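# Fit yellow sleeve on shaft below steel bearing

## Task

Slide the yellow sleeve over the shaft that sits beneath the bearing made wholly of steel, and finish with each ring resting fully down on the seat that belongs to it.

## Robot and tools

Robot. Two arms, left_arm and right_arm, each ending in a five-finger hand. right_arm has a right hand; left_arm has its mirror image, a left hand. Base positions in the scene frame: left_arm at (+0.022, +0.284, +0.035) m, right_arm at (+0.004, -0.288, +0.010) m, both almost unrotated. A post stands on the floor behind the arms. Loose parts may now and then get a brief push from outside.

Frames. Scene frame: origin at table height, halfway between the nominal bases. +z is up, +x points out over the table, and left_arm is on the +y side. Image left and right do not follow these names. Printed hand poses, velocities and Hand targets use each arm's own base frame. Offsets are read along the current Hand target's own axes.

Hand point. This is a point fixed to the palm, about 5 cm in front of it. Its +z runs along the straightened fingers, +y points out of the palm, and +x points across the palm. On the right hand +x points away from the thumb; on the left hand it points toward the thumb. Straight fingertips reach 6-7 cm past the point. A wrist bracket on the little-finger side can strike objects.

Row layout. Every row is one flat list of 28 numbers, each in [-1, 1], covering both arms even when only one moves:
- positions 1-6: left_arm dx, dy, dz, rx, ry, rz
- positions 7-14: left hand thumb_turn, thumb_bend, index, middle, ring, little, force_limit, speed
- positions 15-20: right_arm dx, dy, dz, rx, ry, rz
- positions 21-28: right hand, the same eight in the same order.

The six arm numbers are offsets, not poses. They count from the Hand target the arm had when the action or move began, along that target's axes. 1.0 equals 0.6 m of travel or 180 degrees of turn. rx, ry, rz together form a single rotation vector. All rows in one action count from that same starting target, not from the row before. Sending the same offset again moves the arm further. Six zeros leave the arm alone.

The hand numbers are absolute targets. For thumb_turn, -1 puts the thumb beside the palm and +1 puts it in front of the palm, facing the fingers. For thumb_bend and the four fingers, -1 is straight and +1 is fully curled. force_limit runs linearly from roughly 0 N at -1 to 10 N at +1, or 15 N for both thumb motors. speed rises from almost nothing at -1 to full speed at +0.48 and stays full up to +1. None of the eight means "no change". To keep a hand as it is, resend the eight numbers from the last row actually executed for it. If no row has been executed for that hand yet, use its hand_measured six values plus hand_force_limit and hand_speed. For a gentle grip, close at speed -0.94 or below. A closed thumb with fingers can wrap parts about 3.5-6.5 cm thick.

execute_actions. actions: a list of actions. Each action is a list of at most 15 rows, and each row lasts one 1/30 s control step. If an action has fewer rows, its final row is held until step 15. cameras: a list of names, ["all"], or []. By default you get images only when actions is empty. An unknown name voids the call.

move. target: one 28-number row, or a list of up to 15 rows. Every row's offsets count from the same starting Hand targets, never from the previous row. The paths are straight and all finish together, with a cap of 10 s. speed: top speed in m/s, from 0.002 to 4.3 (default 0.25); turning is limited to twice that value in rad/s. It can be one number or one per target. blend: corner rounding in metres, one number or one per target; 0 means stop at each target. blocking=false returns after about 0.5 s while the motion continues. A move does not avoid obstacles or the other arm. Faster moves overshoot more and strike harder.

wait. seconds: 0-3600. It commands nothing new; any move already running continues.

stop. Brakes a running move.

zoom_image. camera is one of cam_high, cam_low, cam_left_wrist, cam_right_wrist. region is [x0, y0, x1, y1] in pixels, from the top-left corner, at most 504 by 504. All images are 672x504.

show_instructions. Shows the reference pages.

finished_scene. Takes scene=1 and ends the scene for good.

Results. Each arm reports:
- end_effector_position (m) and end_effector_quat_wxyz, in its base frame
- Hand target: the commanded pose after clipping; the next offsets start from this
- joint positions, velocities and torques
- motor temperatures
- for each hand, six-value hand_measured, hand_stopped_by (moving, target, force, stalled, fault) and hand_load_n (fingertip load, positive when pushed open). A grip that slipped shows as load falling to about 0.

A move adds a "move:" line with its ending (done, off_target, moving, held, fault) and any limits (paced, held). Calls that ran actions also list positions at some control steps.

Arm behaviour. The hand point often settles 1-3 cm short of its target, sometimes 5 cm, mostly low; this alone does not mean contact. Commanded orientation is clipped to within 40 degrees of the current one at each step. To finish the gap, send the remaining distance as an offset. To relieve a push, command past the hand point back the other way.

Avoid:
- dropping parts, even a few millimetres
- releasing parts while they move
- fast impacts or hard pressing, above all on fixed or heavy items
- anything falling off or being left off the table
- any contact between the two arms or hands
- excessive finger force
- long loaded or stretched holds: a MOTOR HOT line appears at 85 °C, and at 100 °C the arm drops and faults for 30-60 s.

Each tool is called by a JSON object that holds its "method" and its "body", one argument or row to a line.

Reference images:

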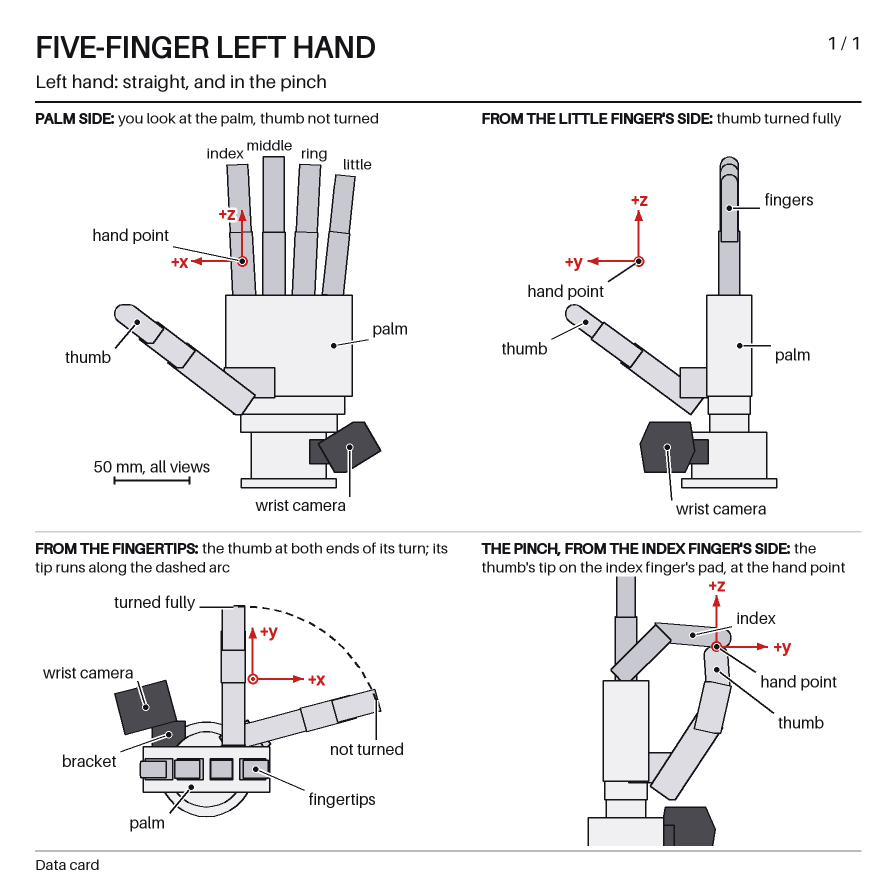

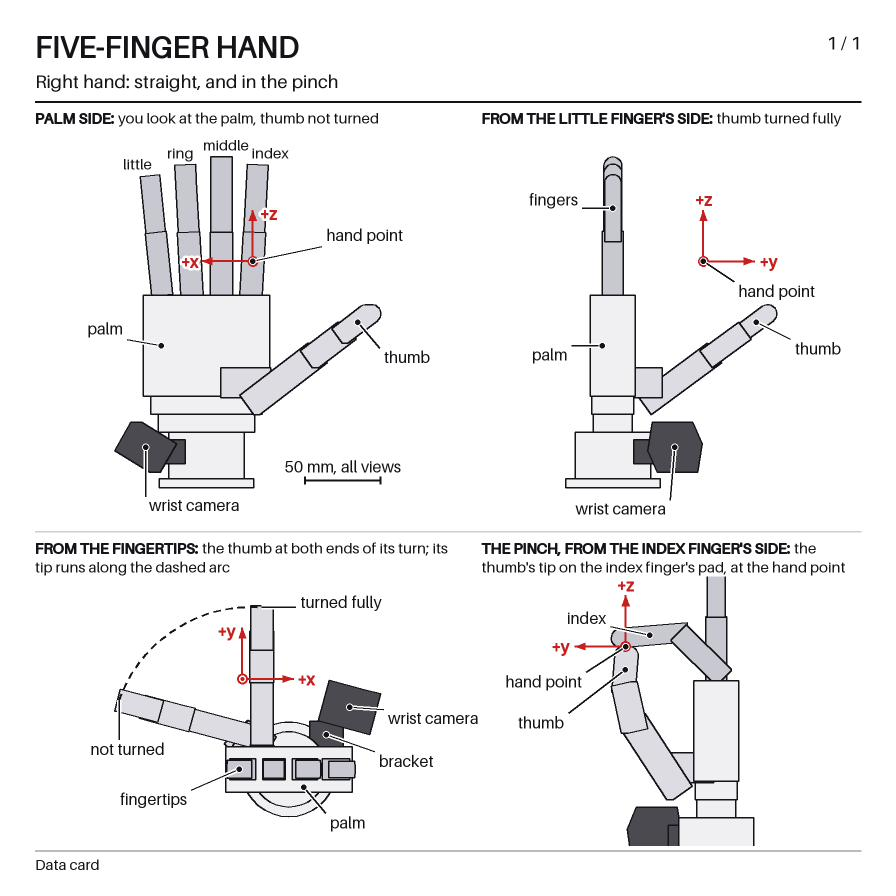

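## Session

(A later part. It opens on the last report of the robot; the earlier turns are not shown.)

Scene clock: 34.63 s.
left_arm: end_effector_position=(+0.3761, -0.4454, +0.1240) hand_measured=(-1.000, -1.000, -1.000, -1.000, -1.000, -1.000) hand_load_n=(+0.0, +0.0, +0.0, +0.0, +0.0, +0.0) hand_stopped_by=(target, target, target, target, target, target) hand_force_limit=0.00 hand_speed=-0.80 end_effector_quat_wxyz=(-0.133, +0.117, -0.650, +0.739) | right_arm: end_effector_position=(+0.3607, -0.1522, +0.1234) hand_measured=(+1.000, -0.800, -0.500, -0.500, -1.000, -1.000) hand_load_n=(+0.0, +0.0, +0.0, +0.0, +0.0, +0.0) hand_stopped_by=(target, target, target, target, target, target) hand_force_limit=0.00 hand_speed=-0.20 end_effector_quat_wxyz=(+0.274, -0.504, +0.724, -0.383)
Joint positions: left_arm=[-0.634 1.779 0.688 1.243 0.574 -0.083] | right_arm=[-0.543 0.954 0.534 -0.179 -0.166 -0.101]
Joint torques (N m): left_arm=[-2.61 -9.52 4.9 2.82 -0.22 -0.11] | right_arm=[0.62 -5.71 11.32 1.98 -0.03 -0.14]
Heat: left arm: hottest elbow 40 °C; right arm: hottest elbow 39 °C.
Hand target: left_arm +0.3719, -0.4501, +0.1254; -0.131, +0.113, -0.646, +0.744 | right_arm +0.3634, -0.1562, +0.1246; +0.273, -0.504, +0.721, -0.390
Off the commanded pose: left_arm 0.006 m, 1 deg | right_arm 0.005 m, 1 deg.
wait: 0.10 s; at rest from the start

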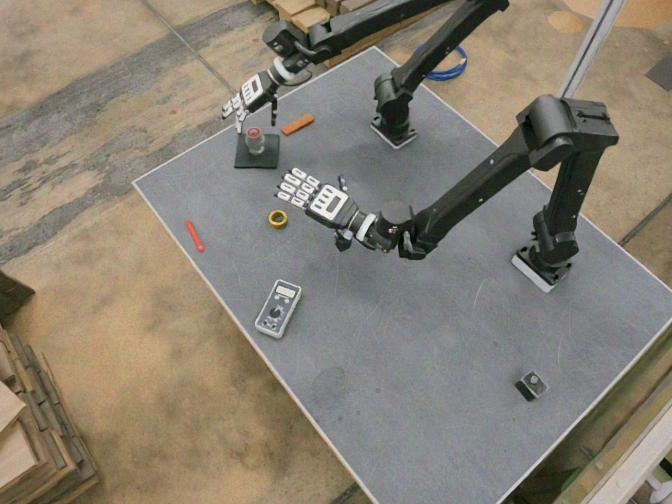

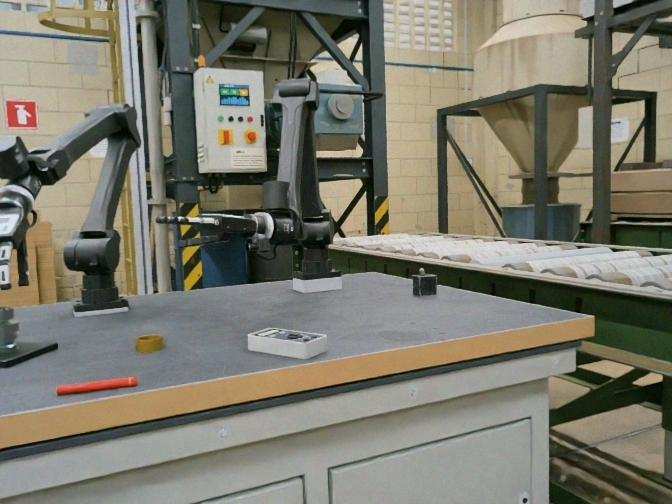

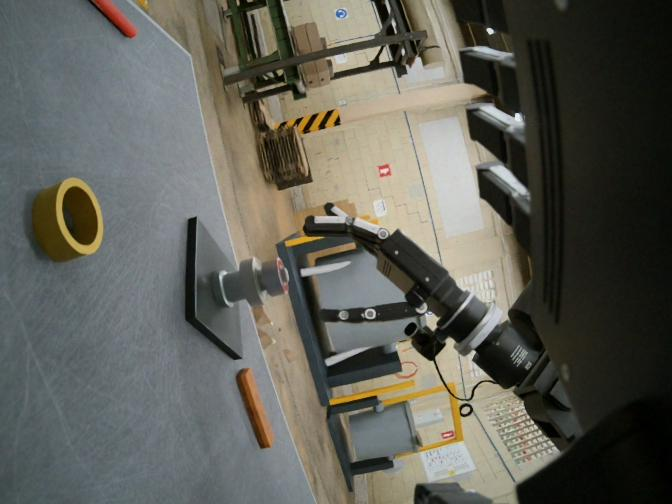

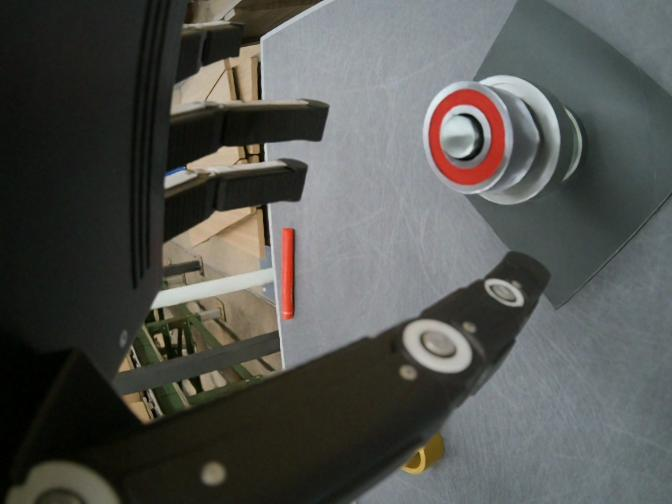

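{"method": "move", "body": {
  "target": [0,0,0,0,0,0,-1,-1,-1,-1,-1,-1,0,-0.8,0.0233,0.015,0.0137,0,0,0,1,-0.8,-0.5,-0.5,-1,-1,0,-0.2],
  "cameras": ["cam_high","cam_left_wrist","cam_right_wrist"],
  "speed": 0.1
}}

{"method": "zoom_image", "body": {
  "camera": "cam_high",
  "region": [200, 60, 340, 180]
}}

{"method": "zoom_image", "body": {
  "camera": "cam_left_wrist",
  "region": [200, 180, 460, 360]
}}

Scene clock: 36.07 s.
left_arm: end_effector_position=(+0.3761, -0.4454, +0.1240) hand_measured=(-1.000, -1.000, -1.000, -1.000, -1.000, -1.000) hand_load_n=(+0.0, +0.0, +0.0, +0.0, +0.0, +0.0) hand_stopped_by=(target, target, target, target, target, target) hand_force_limit=0.00 hand_speed=-0.80 end_effector_quat_wxyz=(-0.133, +0.117, -0.650, +0.739) | right_arm: end_effector_position=(+0.3602, -0.1645, +0.1138) hand_measured=(+1.000, -0.800, -0.500, -0.500, -1.000, -1.000) hand_load_n=(+0.0, +0.0, +0.0, +0.0, +0.0, +0.0) hand_stopped_by=(target, target, target, target, target, target) hand_force_limit=0.00 hand_speed=-0.20 end_effector_quat_wxyz=(+0.275, -0.504, +0.723, -0.385)
Joint positions: left_arm=[-0.634 1.779 0.688 1.243 0.574 -0.083] | right_arm=[-0.583 0.992 0.525 -0.132 -0.201 -0.123]
Joint torques (N m): left_arm=[-2.61 -9.52 4.86 2.81 -0.22 -0.12] | right_arm=[0.21 -6.07 10.84 2.04 -0.2 -0.17]
Heat: left arm: hottest elbow 40 °C; right arm: hottest elbow 39 °C.
Hand target: left_arm +0.3719, -0.4501, +0.1254; -0.131, +0.113, -0.646, +0.744 | right_arm +0.3605, -0.1701, +0.1128; +0.273, -0.504, +0.721, -0.390
Off the commanded pose: left_arm 0.006 m, 1 deg | right_arm 0.006 m, 1 deg.
move: done

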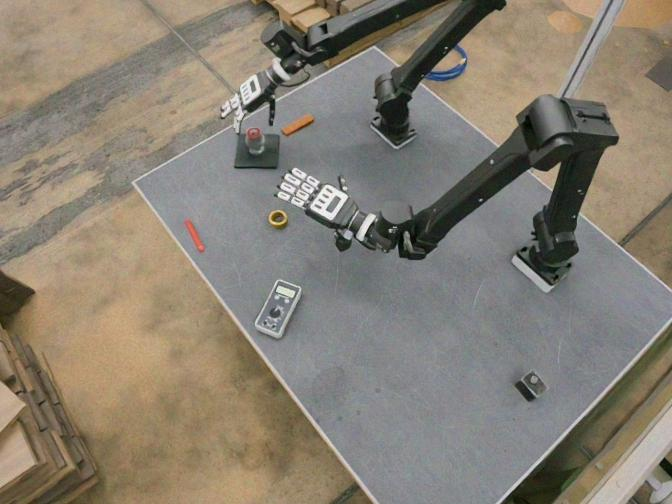

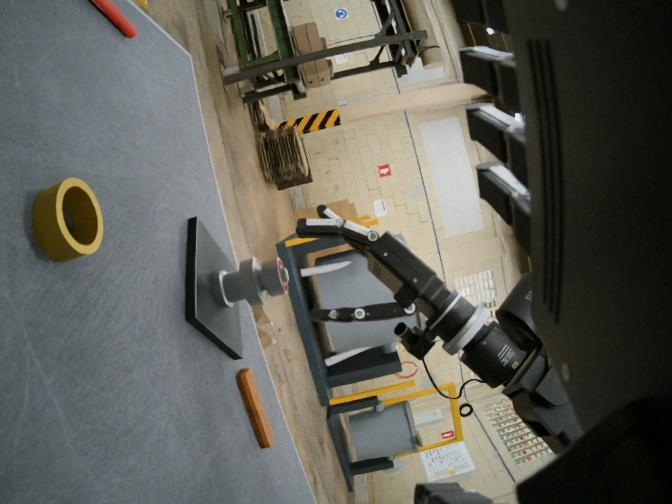

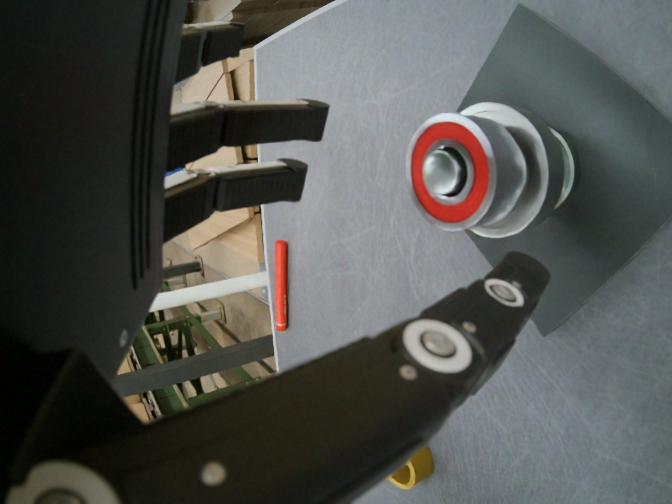

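Scaled by 3.600 from the camera's image (finer frame: 960x720).

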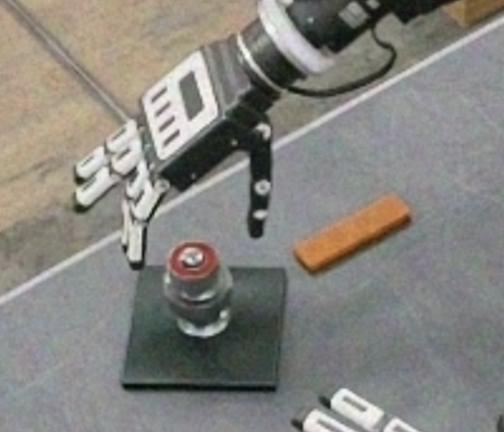

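Scaled by 1.938 from the camera's image (finer frame: 960x720).

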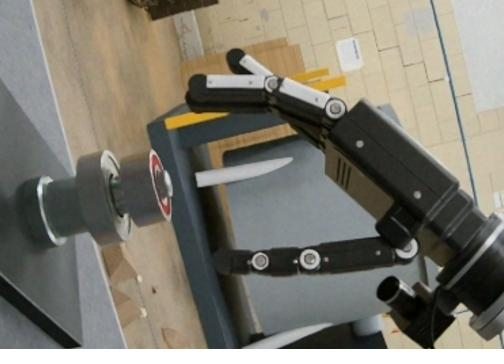

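{"method": "move", "body": {
  "target": [0,0,0,0,0,0,-1,-1,-1,-1,-1,-1,0,-0.8,0.0067,0.0265,0.0108,0,0,0,1,-0.8,-0.4,-0.4,-1,-1,0,-0.2],
  "cameras": ["cam_high","cam_left_wrist","cam_right_wrist"],
  "speed": 0.1
}}

{"method": "zoom_image", "body": {
  "camera": "cam_high",
  "region": [200, 60, 340, 180]
}}

{"method": "zoom_image", "body": {
  "camera": "cam_left_wrist",
  "region": [200, 180, 400, 330]
}}

Scene clock: 38.23 s.
left_arm: end_effector_position=(+0.3761, -0.4454, +0.1240) hand_measured=(-1.000, -1.000, -1.000, -1.000, -1.000, -1.000) hand_load_n=(-0.5, +0.0, +0.0, +0.0, +0.0, +0.0) hand_stopped_by=(target, target, target, target, target, target) hand_force_limit=0.00 hand_speed=-0.80 end_effector_quat_wxyz=(-0.133, +0.117, -0.650, +0.739) | right_arm: end_effector_position=(+0.3560, -0.1658, +0.0961) hand_measured=(+1.000, -0.800, -0.400, -0.400, -1.000, -1.000) hand_load_n=(+0.0, +0.0, +0.0, +0.0, +0.0, +0.0) hand_stopped_by=(target, target, target, target, target, target) hand_force_limit=0.00 hand_speed=-0.20 end_effector_quat_wxyz=(+0.275, -0.505, +0.722, -0.384)
Joint positions: left_arm=[-0.634 1.779 0.688 1.243 0.574 -0.083] | right_arm=[-0.597 1.018 0.488 -0.073 -0.215 -0.133]
Joint torques (N m): left_arm=[-2.61 -9.58 4.85 2.8 -0.22 -0.12] | right_arm=[-0.21 -6.3 10.65 2 -0.24 -0.17]
Heat: left arm: hottest elbow 40 °C; right arm: hottest elbow 39 °C.
Hand target: left_arm +0.3719, -0.4501, +0.1254; -0.131, +0.113, -0.646, +0.744 | right_arm +0.3561, -0.1726, +0.0959; +0.273, -0.504, +0.721, -0.390
Off the commanded pose: left_arm 0.006 m, 1 deg | right_arm 0.007 m, 1 deg.
move: done

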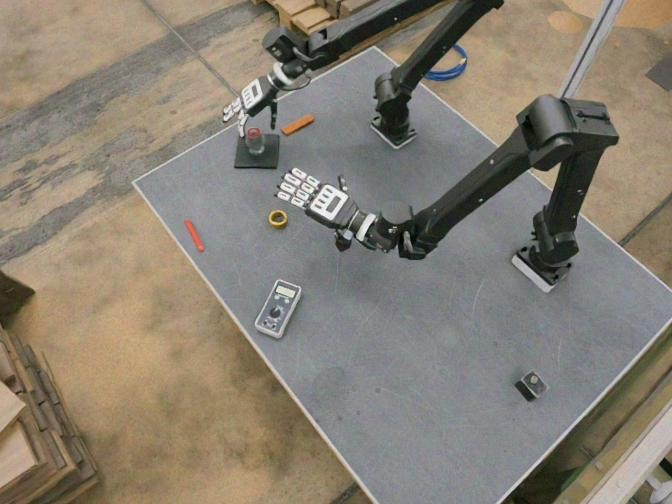

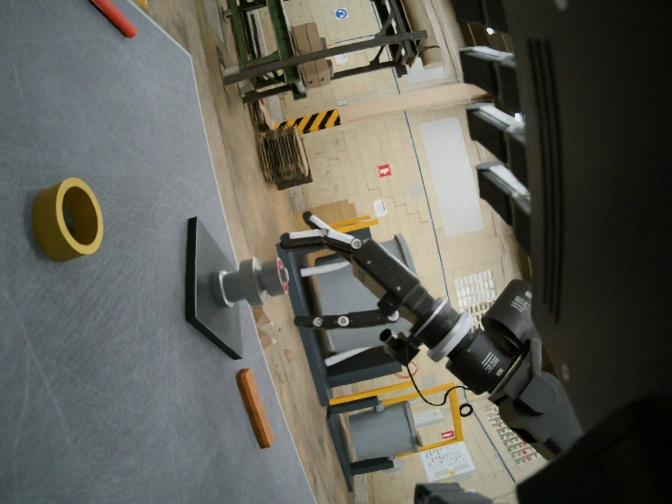

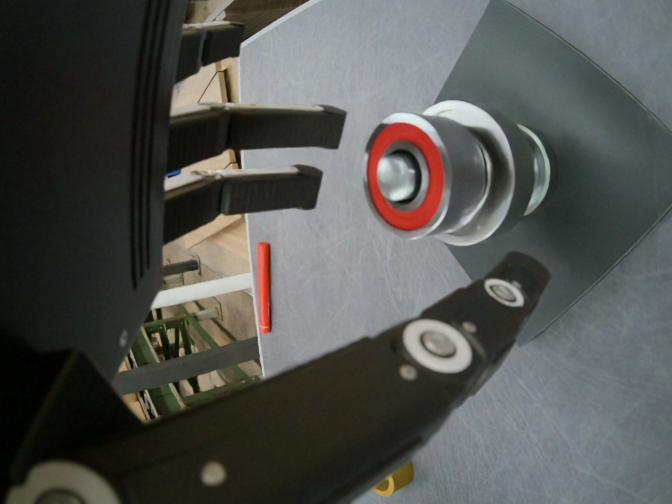

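Scaled by 3.600 from the camera's image (finer frame: 960x720).

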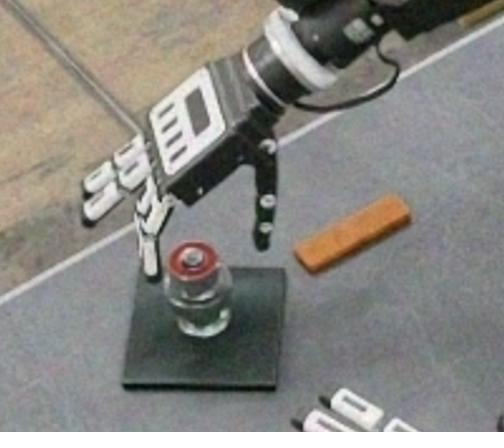

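Scaled by 2.520 from the camera's image (finer frame: 960x720).

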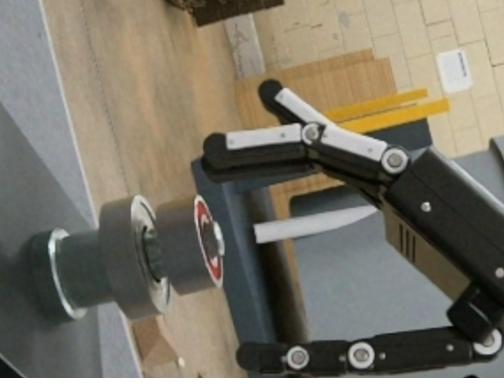

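{"method": "move", "body": {
  "target": [
    [0,0,0,0,0,0,-1,-1,-1,-1,-1,-1,0,-0.8,0.0017,-0.0073,0.0112,0,0,0,1,-0.8,-0.4,-0.4,-1,-1,0,-0.2],
    [0,0,0,0,0,0,-1,-1,-1,-1,-1,-1,0,-0.8,0.0017,0.0165,0.0266,0,0,0,1,-0.8,-0.4,-0.4,-1,-1,0,-0.2]
  ],
  "cameras": ["cam_high","cam_left_wrist","cam_right_wrist"],
  "speed": 0.08
}}

{"method": "zoom_image", "body": {
  "camera": "cam_high",
  "region": [200, 60, 340, 180]
}}

{"method": "zoom_image", "body": {
  "camera": "cam_left_wrist",
  "region": [200, 180, 400, 330]
}}

Scene clock: 40.70 s.
left_arm: end_effector_position=(+0.3761, -0.4454, +0.1240) hand_measured=(-1.000, -1.000, -1.000, -1.000, -1.000, -1.000) hand_load_n=(-0.5, +0.0, +0.0, +0.0, +0.0, +0.0) hand_stopped_by=(target, target, target, target, target, target) hand_force_limit=0.00 hand_speed=-0.80 end_effector_quat_wxyz=(-0.133, +0.117, -0.650, +0.739) | right_arm: end_effector_position=(+0.3634, -0.1709, +0.0805) hand_measured=(+1.000, -0.800, -0.400, -0.400, -1.000, -1.000) hand_load_n=(+0.5, +0.0, +0.0, +0.0, +0.0, +0.0) hand_stopped_by=(target, target, target, target, target, target) hand_force_limit=0.00 hand_speed=-0.20 end_effector_quat_wxyz=(+0.276, -0.505, +0.722, -0.385)
Joint positions: left_arm=[-0.634 1.779 0.688 1.243 0.574 -0.083] | right_arm=[-0.597 1.085 0.478 0.007 -0.215 -0.134]
Joint torques (N m): left_arm=[-2.61 -9.58 4.85 2.81 -0.22 -0.12] | right_arm=[-0.21 -6.95 10.11 2.1 -0.14 -0.16]
Heat: left arm: hottest elbow 40 °C; right arm: hottest elbow 40 °C.
Hand target: left_arm +0.3719, -0.4501, +0.1254; -0.131, +0.113, -0.646, +0.744 | right_arm +0.3633, -0.1764, +0.0790; +0.273, -0.504, +0.720, -0.390
Off the commanded pose: left_arm 0.006 m, 1 deg | right_arm 0.006 m, 1 deg.
move: done

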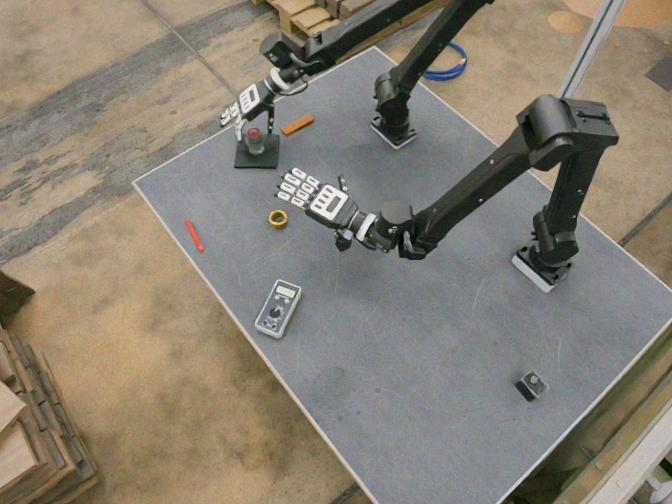

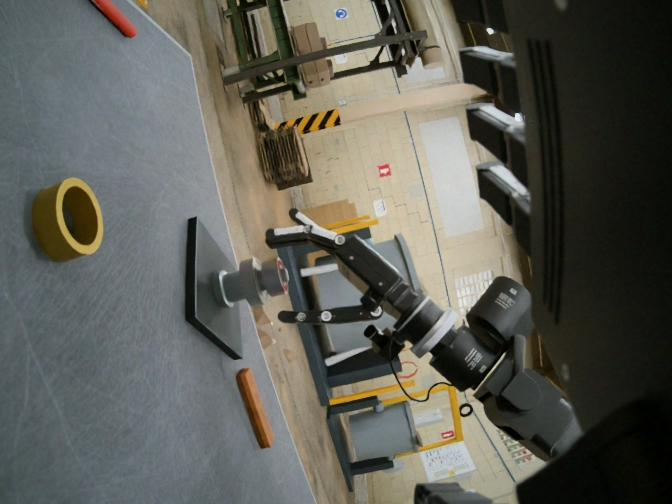

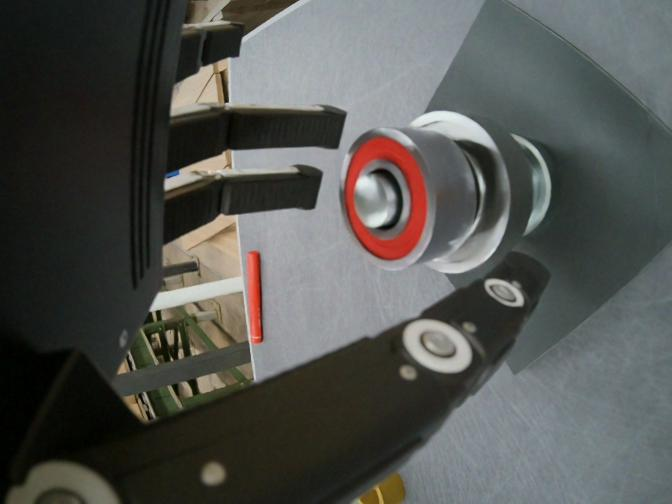

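Scaled by 3.600 from the camera's image (finer frame: 960x720).

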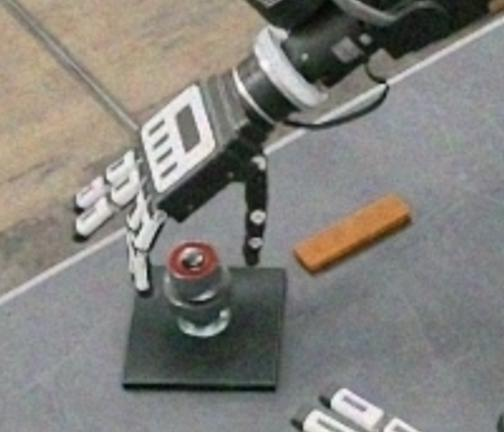

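Scaled by 2.520 from the camera's image (finer frame: 960x720).

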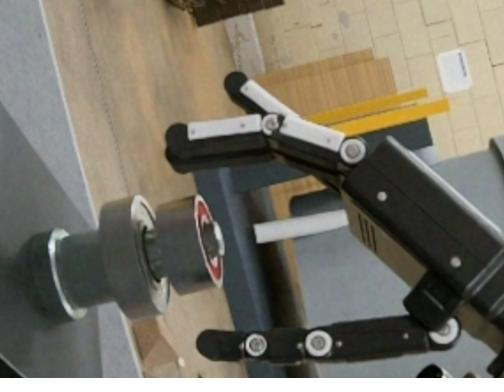

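{"method": "move", "body": {
  "target": [0,0,0,0,0,0,-1,-1,-1,-1,-1,-1,0,-0.8,0,-0.0027,0.0042,0.0333,0,0,1,-0.7,-0.3,-0.3,-1,-1,0,-0.2],
  "cameras": ["cam_left_wrist","cam_right_wrist"],
  "speed": 0.08
}}

{"method": "zoom_image", "body": {
  "camera": "cam_left_wrist",
  "region": [200, 180, 400, 330]
}}

Scene clock: 42.80 s.
left_arm: end_effector_position=(+0.3761, -0.4454, +0.1240) hand_measured=(-1.000, -1.000, -1.000, -1.000, -1.000, -1.000) hand_load_n=(-0.5, +0.0, -0.5, +0.0, +0.0, +0.0) hand_stopped_by=(target, target, target, target, target, target) hand_force_limit=0.00 hand_speed=-0.80 end_effector_quat_wxyz=(-0.133, +0.117, -0.650, +0.739) | right_arm: end_effector_position=(+0.3670, -0.1723, +0.0802) hand_measured=(+1.000, -0.700, -0.300, -0.300, -1.000, -1.000) hand_load_n=(+0.0, +0.0, +0.0, +0.0, +0.0, +0.0) hand_stopped_by=(target, target, target, target, target, target) hand_force_limit=0.00 hand_speed=-0.20 end_effector_quat_wxyz=(+0.299, -0.497, +0.695, -0.425)
Joint positions: left_arm=[-0.634 1.779 0.688 1.243 0.574 -0.083] | right_arm=[-0.605 1.085 0.41 0.181 -0.236 -0.134]
Joint torques (N m): left_arm=[-2.55 -9.64 4.88 2.78 -0.22 -0.11] | right_arm=[-0.62 -6.3 9.47 2.03 -0.25 -0.03]
Heat: left arm: hottest elbow 40 °C; right arm: hottest elbow 40 °C.
Hand target: left_arm +0.3719, -0.4501, +0.1254; -0.131, +0.113, -0.646, +0.744 | right_arm +0.3660, -0.1774, +0.0789; +0.299, -0.489, +0.699, -0.427
Off the commanded pose: left_arm 0.006 m, 1 deg | right_arm 0.005 m, 1 deg.
move: done

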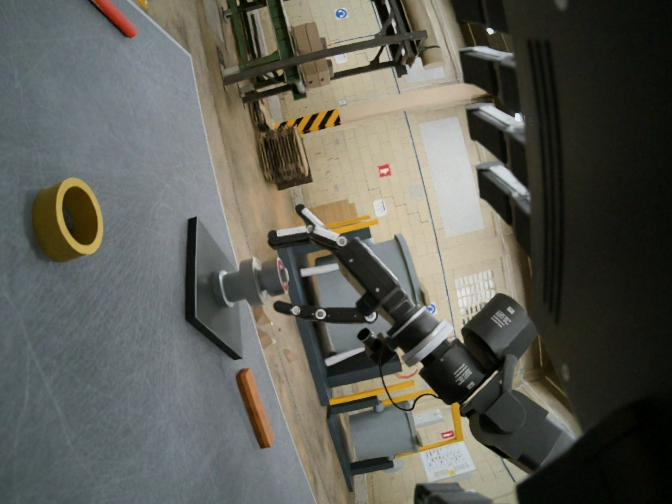

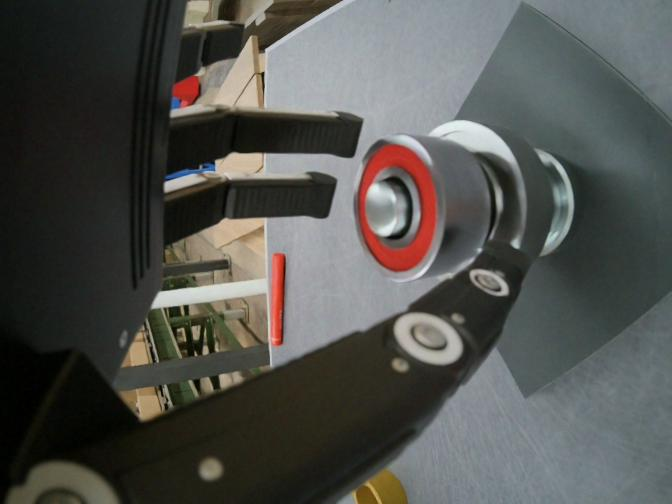

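Scaled by 2.520 from the camera's image (finer frame: 960x720).

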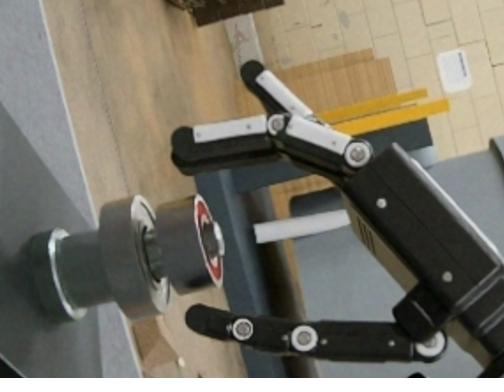

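{"method": "move", "body": {
  "target": [0,0,0,0,0,0,-1,-1,-1,-1,-1,-1,0,-0.8,0,0.003,-0.0004,0.0278,0,0,1,-0.7,-0.3,-0.3,-1,-1,0,-0.2],
  "cameras": ["cam_left_wrist","cam_right_wrist"],
  "speed": 0.08
}}

{"method": "zoom_image", "body": {
  "camera": "cam_left_wrist",
  "region": [200, 180, 400, 330]
}}

Scene clock: 45.17 s.
left_arm: end_effector_position=(+0.3761, -0.4454, +0.1240) hand_measured=(-1.000, -1.000, -1.000, -1.000, -1.000, -1.000) hand_load_n=(+0.0, +0.0, +0.0, +0.0, +0.0, -0.5) hand_stopped_by=(target, target, target, target, target, target) hand_force_limit=0.00 hand_speed=-0.80 end_effector_quat_wxyz=(-0.133, +0.117, -0.650, +0.739) | right_arm: end_effector_position=(+0.3664, -0.1722, +0.0792) hand_measured=(+1.000, -0.700, -0.300, -0.300, -1.000, -1.000) hand_load_n=(+0.0, +0.0, -0.5, +0.0, +0.0, +0.0) hand_stopped_by=(target, target, target, target, target, target) hand_force_limit=0.00 hand_speed=-0.20 end_effector_quat_wxyz=(+0.320, -0.484, +0.675, -0.456)
Joint positions: left_arm=[-0.634 1.779 0.688 1.243 0.574 -0.083] | right_arm=[-0.618 1.093 0.345 0.345 -0.259 -0.119]
Joint torques (N m): left_arm=[-2.55 -9.41 4.88 2.78 -0.22 -0.12] | right_arm=[-0.44 -5.71 9.2 2.1 -0.22 0.04]
Heat: left arm: hottest elbow 40 °C; right arm: hottest elbow 40 °C.
Hand target: left_arm +0.3719, -0.4501, +0.1254; -0.131, +0.113, -0.646, +0.744 | right_arm +0.3651, -0.1769, +0.0774; +0.320, -0.475, +0.680, -0.457
Off the commanded pose: left_arm 0.006 m, 1 deg | right_arm 0.005 m, 1 deg.
move: done

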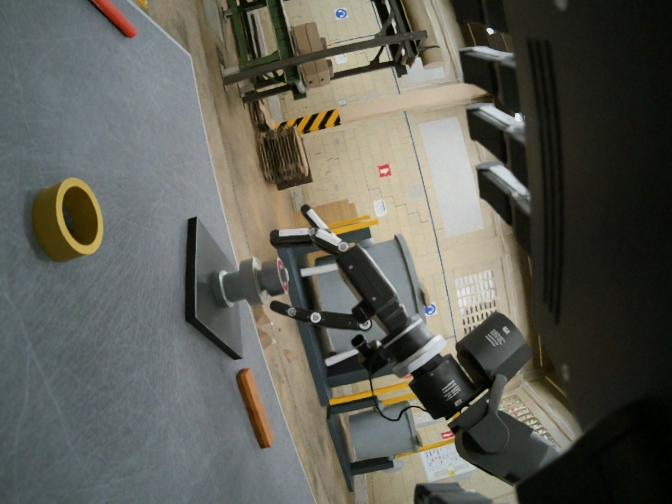

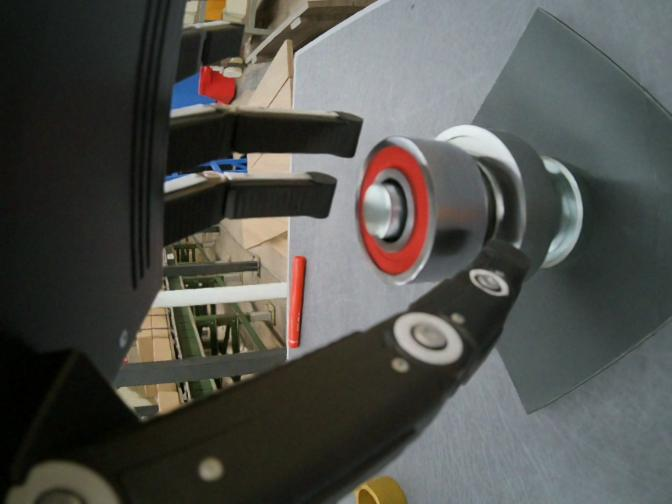

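Scaled by 2.520 from the camera's image (finer frame: 960x720).

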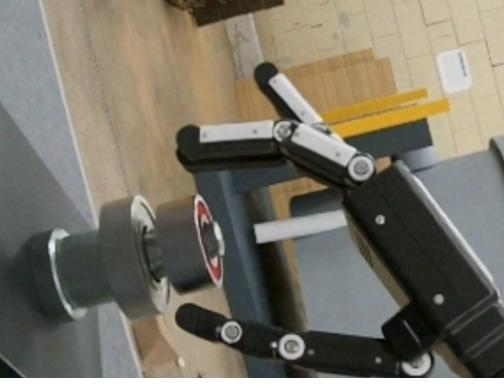

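{"method": "move", "body": {
  "target": [0,0,0,0,0,0,-1,-1,-1,-1,-1,-1,0,-0.8,0,0,0,0,0,0,1,-0.2,0.1,0.1,-1,-1,-0.6,-0.9],
  "cameras": ["cam_left_wrist","cam_right_wrist"],
  "speed": 0.08
}}

{"method": "zoom_image", "body": {
  "camera": "cam_left_wrist",
  "region": [200, 180, 400, 330]
}}

Scene clock: 47.10 s.
left_arm: end_effector_position=(+0.3761, -0.4454, +0.1240) hand_measured=(-1.000, -1.000, -1.000, -1.000, -1.000, -1.000) hand_load_n=(+0.0, +0.0, +0.0, +0.0, +0.0, +0.0) hand_stopped_by=(target, target, target, target, target, target) hand_force_limit=0.00 hand_speed=-0.80 end_effector_quat_wxyz=(-0.133, +0.117, -0.650, +0.739) | right_arm: end_effector_position=(+0.3665, -0.1722, +0.0792) hand_measured=(+1.000, -0.584, -0.032, -0.070, -1.000, -1.000) hand_load_n=(+0.0, +5.0, +2.5, +2.5, +0.0, +0.0) hand_stopped_by=(target, force, force, force, target, target) hand_force_limit=-0.60 hand_speed=-0.90 end_effector_quat_wxyz=(+0.320, -0.484, +0.675, -0.456)
Joint positions: left_arm=[-0.634 1.779 0.688 1.243 0.574 -0.083] | right_arm=[-0.618 1.094 0.345 0.346 -0.259 -0.119]
Joint torques (N m): left_arm=[-2.55 -9.58 4.93 2.81 -0.22 -0.11] | right_arm=[-0.09 -5.95 9.22 2.06 -0.2 0.01]
Heat: left arm: hottest elbow 40 °C; right arm: hottest elbow 39 °C.
Hand target: left_arm +0.3719, -0.4501, +0.1254; -0.131, +0.113, -0.646, +0.744 | right_arm +0.3651, -0.1770, +0.0774; +0.320, -0.475, +0.680, -0.458
Off the commanded pose: left_arm 0.006 m, 1 deg | right_arm 0.005 m, 1 deg.
move: done

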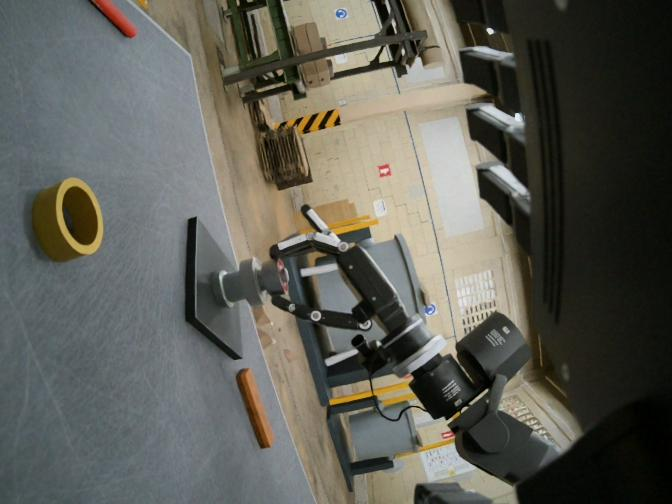

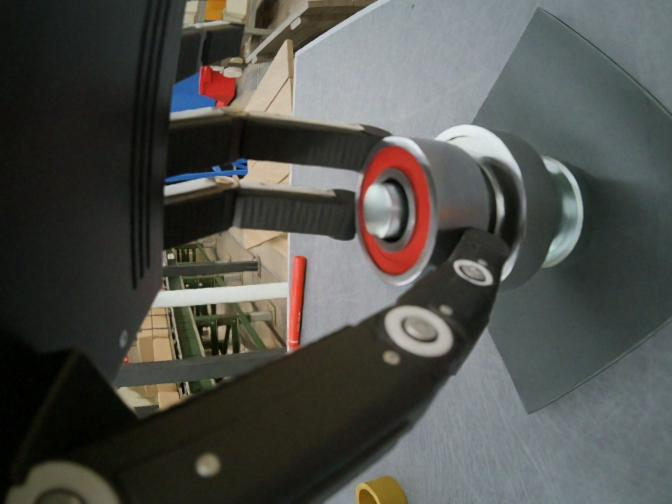

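Scaled by 2.520 from the camera's image (finer frame: 960x720).

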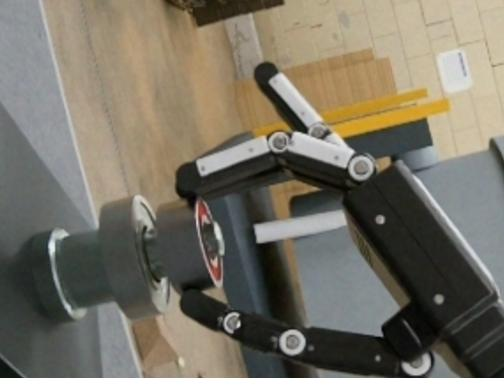

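{"method": "move", "body": {
  "target": [0,0,0,0,0,0,-1,-1,-1,-1,-1,-1,0,-0.8,0,0,0,0,0,0,1,-0.1,0.2,0.2,-1,-1,-0.2,-0.9],
  "speed": 0.08
}}

{"method": "move", "body": {
  "target": [0,0,0,0,0,0,-1,-1,-1,-1,-1,-1,0,-0.8,0,-0.0309,-0.01253,0,0,0,1,-0.1,0.2,0.2,-1,-1,-0.2,-0.9],
  "cameras": ["cam_left_wrist","cam_right_wrist"],
  "speed": 0.03
}}

{"method": "zoom_image", "body": {
  "camera": "cam_left_wrist",
  "region": [200, 180, 400, 330]
}}

Scene clock: 48.13 s.
left_arm: end_effector_position=(+0.3761, -0.4454, +0.1240) hand_measured=(-1.000, -1.000, -1.000, -1.000, -1.000, -1.000) hand_load_n=(-0.5, +0.0, +0.0, +0.0, +0.0, +0.0) hand_stopped_by=(target, target, target, target, target, target) hand_force_limit=0.00 hand_speed=-0.80 end_effector_quat_wxyz=(-0.133, +0.117, -0.650, +0.739) | right_arm: end_effector_position=(+0.3666, -0.1722, +0.0793) hand_measured=(+1.000, -0.582, -0.014, -0.062, -1.000, -1.000) hand_load_n=(+0.0, +7.0, +3.5, +3.0, +0.0, +0.0) hand_stopped_by=(target, force, force, force, target, target) hand_force_limit=-0.20 hand_speed=-0.90 end_effector_quat_wxyz=(+0.320, -0.483, +0.675, -0.456)
Joint positions: left_arm=[-0.634 1.779 0.688 1.243 0.574 -0.083] | right_arm=[-0.618 1.094 0.345 0.346 -0.259 -0.118]
Joint torques (N m): left_arm=[-2.67 -9.64 4.83 2.77 -0.21 -0.12] | right_arm=[-0.44 -6.01 9.02 2.17 -0.22 0.03]
Heat: left arm: hottest elbow 40 °C; right arm: hottest elbow 39 °C.
Hand target: left_arm +0.3719, -0.4501, +0.1254; -0.131, +0.113, -0.646, +0.744 | right_arm +0.3651, -0.1770, +0.0774; +0.320, -0.475, +0.680, -0.458
Off the commanded pose: left_arm 0.006 m, 1 deg | right_arm 0.005 m, 1 deg.
move: done

Scene clock: 49.20 s.
left_arm: end_effector_position=(+0.3761, -0.4454, +0.1240) hand_measured=(-1.000, -1.000, -1.000, -1.000, -1.000, -1.000) hand_load_n=(-0.5, +0.0, +0.0, +0.0, +0.0, +0.0) hand_stopped_by=(target, target, target, target, target, target) hand_force_limit=0.00 hand_speed=-0.80 end_effector_quat_wxyz=(-0.133, +0.117, -0.650, +0.739) | right_arm: end_effector_position=(+0.3593, -0.1670, +0.0795) hand_measured=(+1.000, -0.582, -0.014, -0.062, -1.000, -1.000) hand_load_n=(+0.0, +5.5, +3.0, +5.5, +0.0, +0.0) hand_stopped_by=(target, force, force, force, target, target) hand_force_limit=-0.20 hand_speed=-0.90 end_effector_quat_wxyz=(+0.316, -0.486, +0.683, -0.444)
Joint positions: left_arm=[-0.634 1.779 0.688 1.243 0.574 -0.083] | right_arm=[-0.618 1.056 0.345 0.279 -0.259 -0.117]
Joint torques (N m): left_arm=[-2.49 -9.64 4.88 2.81 -0.22 -0.12] | right_arm=[-0.26 -7.88 12.1 1.01 -0.2 0]
Heat: left arm: hottest elbow 40 °C; right arm: hottest elbow 39 °C.
Hand target: left_arm +0.3719, -0.4501, +0.1254; -0.131, +0.113, -0.646, +0.744 | right_arm +0.3651, -0.1770, +0.0974; +0.320, -0.475, +0.680, -0.458
Off the commanded pose: left_arm 0.006 m, 1 deg | right_arm 0.021 m, 2 deg.
move: off_target (right_arm)

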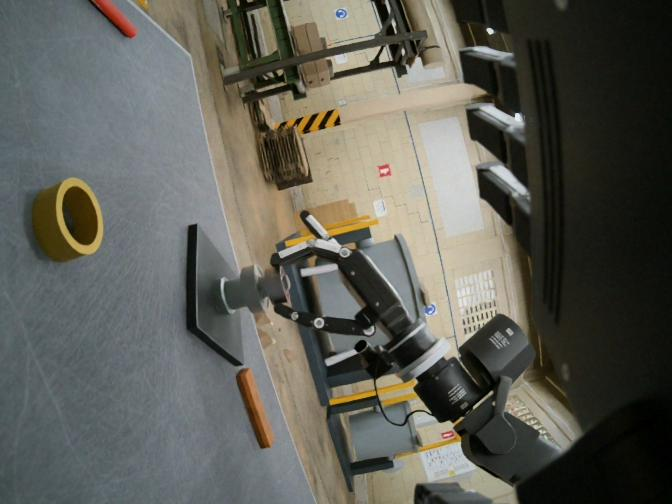

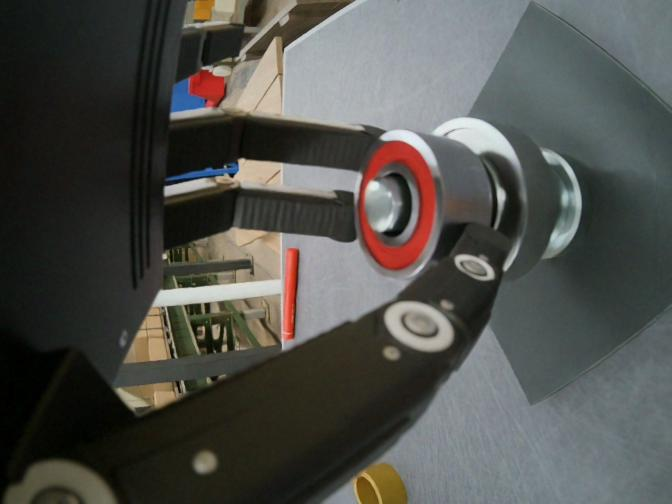

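Scaled by 2.520 from the camera's image (finer frame: 960x720).

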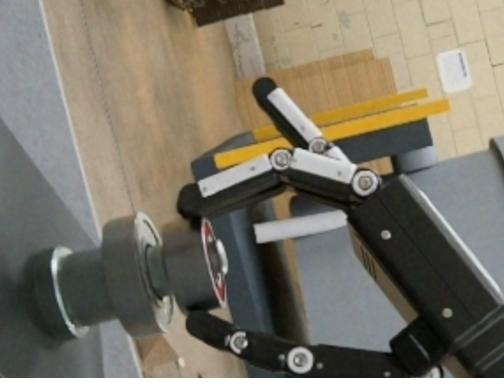

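{"method": "move", "body": {
  "target": [0,0,0,0,0,0,-1,-1,-1,-1,-1,-1,0,-0.8,0,-0.0437,-0.0033,0,0,0,1,-0.1,0.2,0.2,-1,-1,-0.2,-0.9],
  "cameras": ["cam_left_wrist","cam_right_wrist"],
  "speed": 0.03
}}

{"method": "zoom_image", "body": {
  "camera": "cam_left_wrist",
  "region": [170, 180, 370, 330]
}}

Scene clock: 51.30 s.
left_arm: end_effector_position=(+0.3761, -0.4454, +0.1240) hand_measured=(-1.000, -1.000, -1.000, -1.000, -1.000, -1.000) hand_load_n=(+0.0, +0.0, +0.0, +0.0, +0.0, +0.0) hand_stopped_by=(target, target, target, target, target, target) hand_force_limit=0.00 hand_speed=-0.80 end_effector_quat_wxyz=(-0.133, +0.117, -0.650, +0.739) | right_arm: end_effector_position=(+0.3553, -0.1650, +0.0890) hand_measured=(+1.000, -0.582, -0.014, -0.062, -1.000, -1.000) hand_load_n=(+0.0, +5.0, +1.5, +4.0, +0.0, +0.0) hand_stopped_by=(target, force, force, force, target, target) hand_force_limit=-0.20 hand_speed=-0.90 end_effector_quat_wxyz=(+0.311, -0.488, +0.692, -0.433)
Joint positions: left_arm=[-0.634 1.779 0.688 1.243 0.574 -0.083] | right_arm=[-0.618 1.008 0.372 0.171 -0.255 -0.117]
Joint torques (N m): left_arm=[-2.55 -9.41 4.85 2.84 -0.23 -0.13] | right_arm=[0.5 -8 15.27 1.18 -0.1 0.04]
Heat: left arm: hottest elbow 40 °C; right arm: hottest elbow 39 °C.
Hand target: left_arm +0.3719, -0.4501, +0.1254; -0.131, +0.113, -0.646, +0.744 | right_arm +0.3725, -0.1797, +0.1223; +0.320, -0.475, +0.680, -0.457
Off the commanded pose: left_arm 0.006 m, 1 deg | right_arm 0.040 m, 4 deg.
move: off_target (right_arm)

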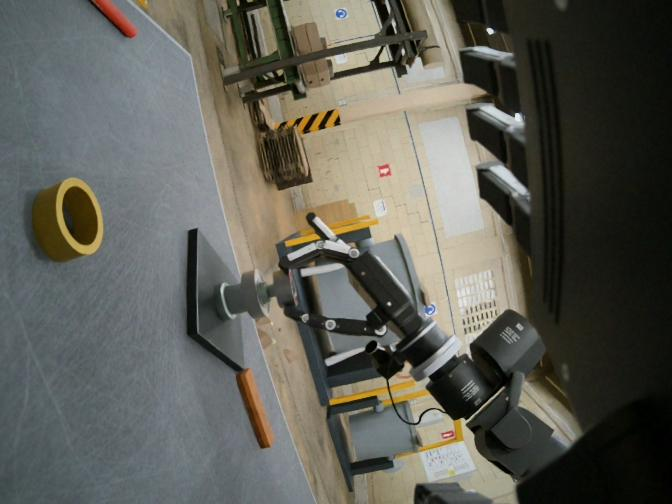

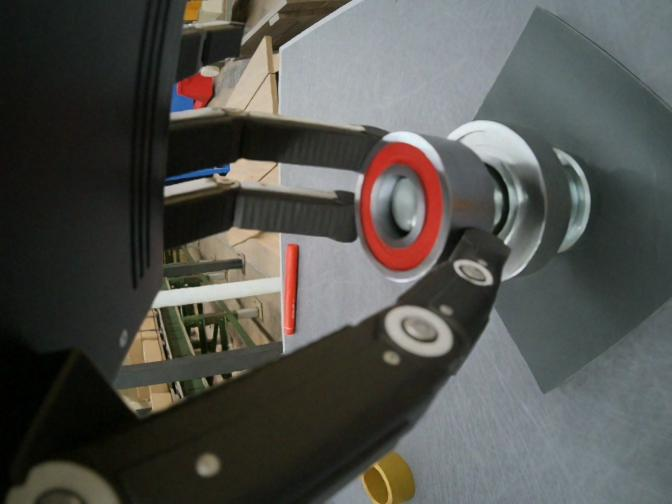

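Scaled by 2.520 from the camera's image (finer frame: 960x720).

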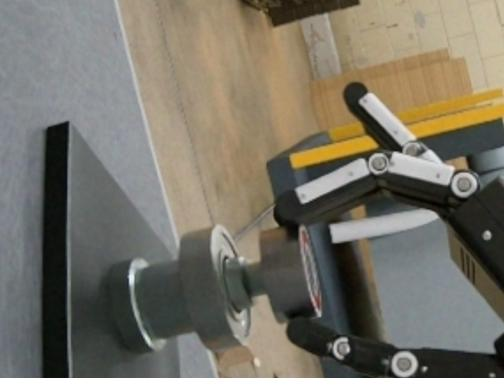

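{"method": "move", "body": {
  "target": [0,0,0,0,0,0,-1,-1,-1,-1,-1,-1,0,-0.8,0,-0.0412,-0.0095,0,0,0,1,-0.1,0.2,0.2,-1,-1,-0.2,-0.9],
  "cameras": ["cam_left_wrist","cam_right_wrist"],
  "speed": 0.04
}}

{"method": "zoom_image", "body": {
  "camera": "cam_left_wrist",
  "region": [170, 180, 370, 330]
}}

Scene clock: 52.67 s.
left_arm: end_effector_position=(+0.3761, -0.4454, +0.1240) hand_measured=(-1.000, -1.000, -1.000, -1.000, -1.000, -1.000) hand_load_n=(+0.0, +0.0, +0.0, +0.0, +0.0, +0.0) hand_stopped_by=(target, target, target, target, target, target) hand_force_limit=0.00 hand_speed=-0.80 end_effector_quat_wxyz=(-0.133, +0.117, -0.650, +0.739) | right_arm: end_effector_position=(+0.3592, -0.1681, +0.1117) hand_measured=(+1.000, -0.582, -0.014, -0.062, -1.000, -1.000) hand_load_n=(+0.5, +5.5, +1.5, +3.5, +0.0, +0.0) hand_stopped_by=(target, force, force, force, target, target) hand_force_limit=-0.20 hand_speed=-0.90 end_effector_quat_wxyz=(+0.310, -0.487, +0.693, -0.432)
Joint positions: left_arm=[-0.634 1.779 0.688 1.243 0.574 -0.083] | right_arm=[-0.618 0.967 0.424 0.077 -0.253 -0.116]
Joint torques (N m): left_arm=[-2.61 -9.58 4.86 2.77 -0.24 -0.11] | right_arm=[0.62 -7.12 16.06 1.09 -0.06 0.03]
Heat: left arm: hottest elbow 40 °C; right arm: hottest elbow 40 °C.
Hand target: left_arm +0.3719, -0.4501, +0.1254; -0.131, +0.113, -0.646, +0.744 | right_arm +0.3764, -0.1811, +0.1474; +0.320, -0.475, +0.680, -0.457
Off the commanded pose: left_arm 0.006 m, 1 deg | right_arm 0.042 m, 4 deg.
move: off_target (right_arm)

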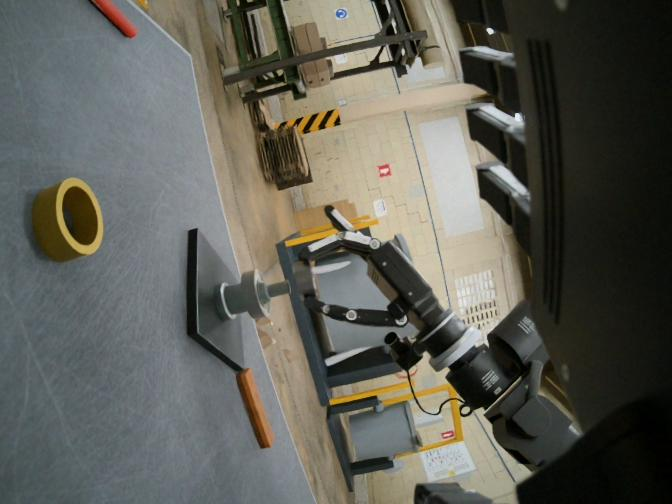

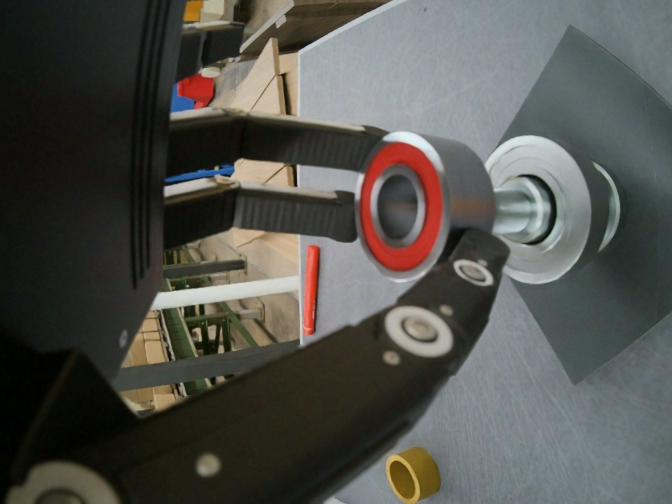

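Scaled by 2.520 from the camera's image (finer frame: 960x720).

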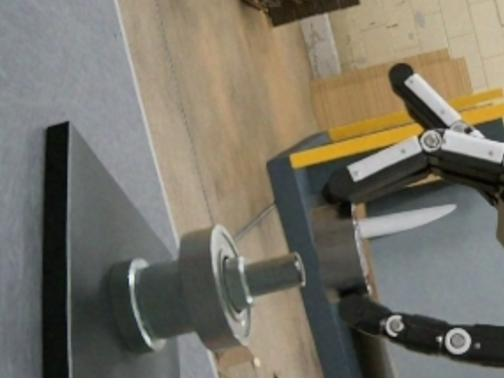

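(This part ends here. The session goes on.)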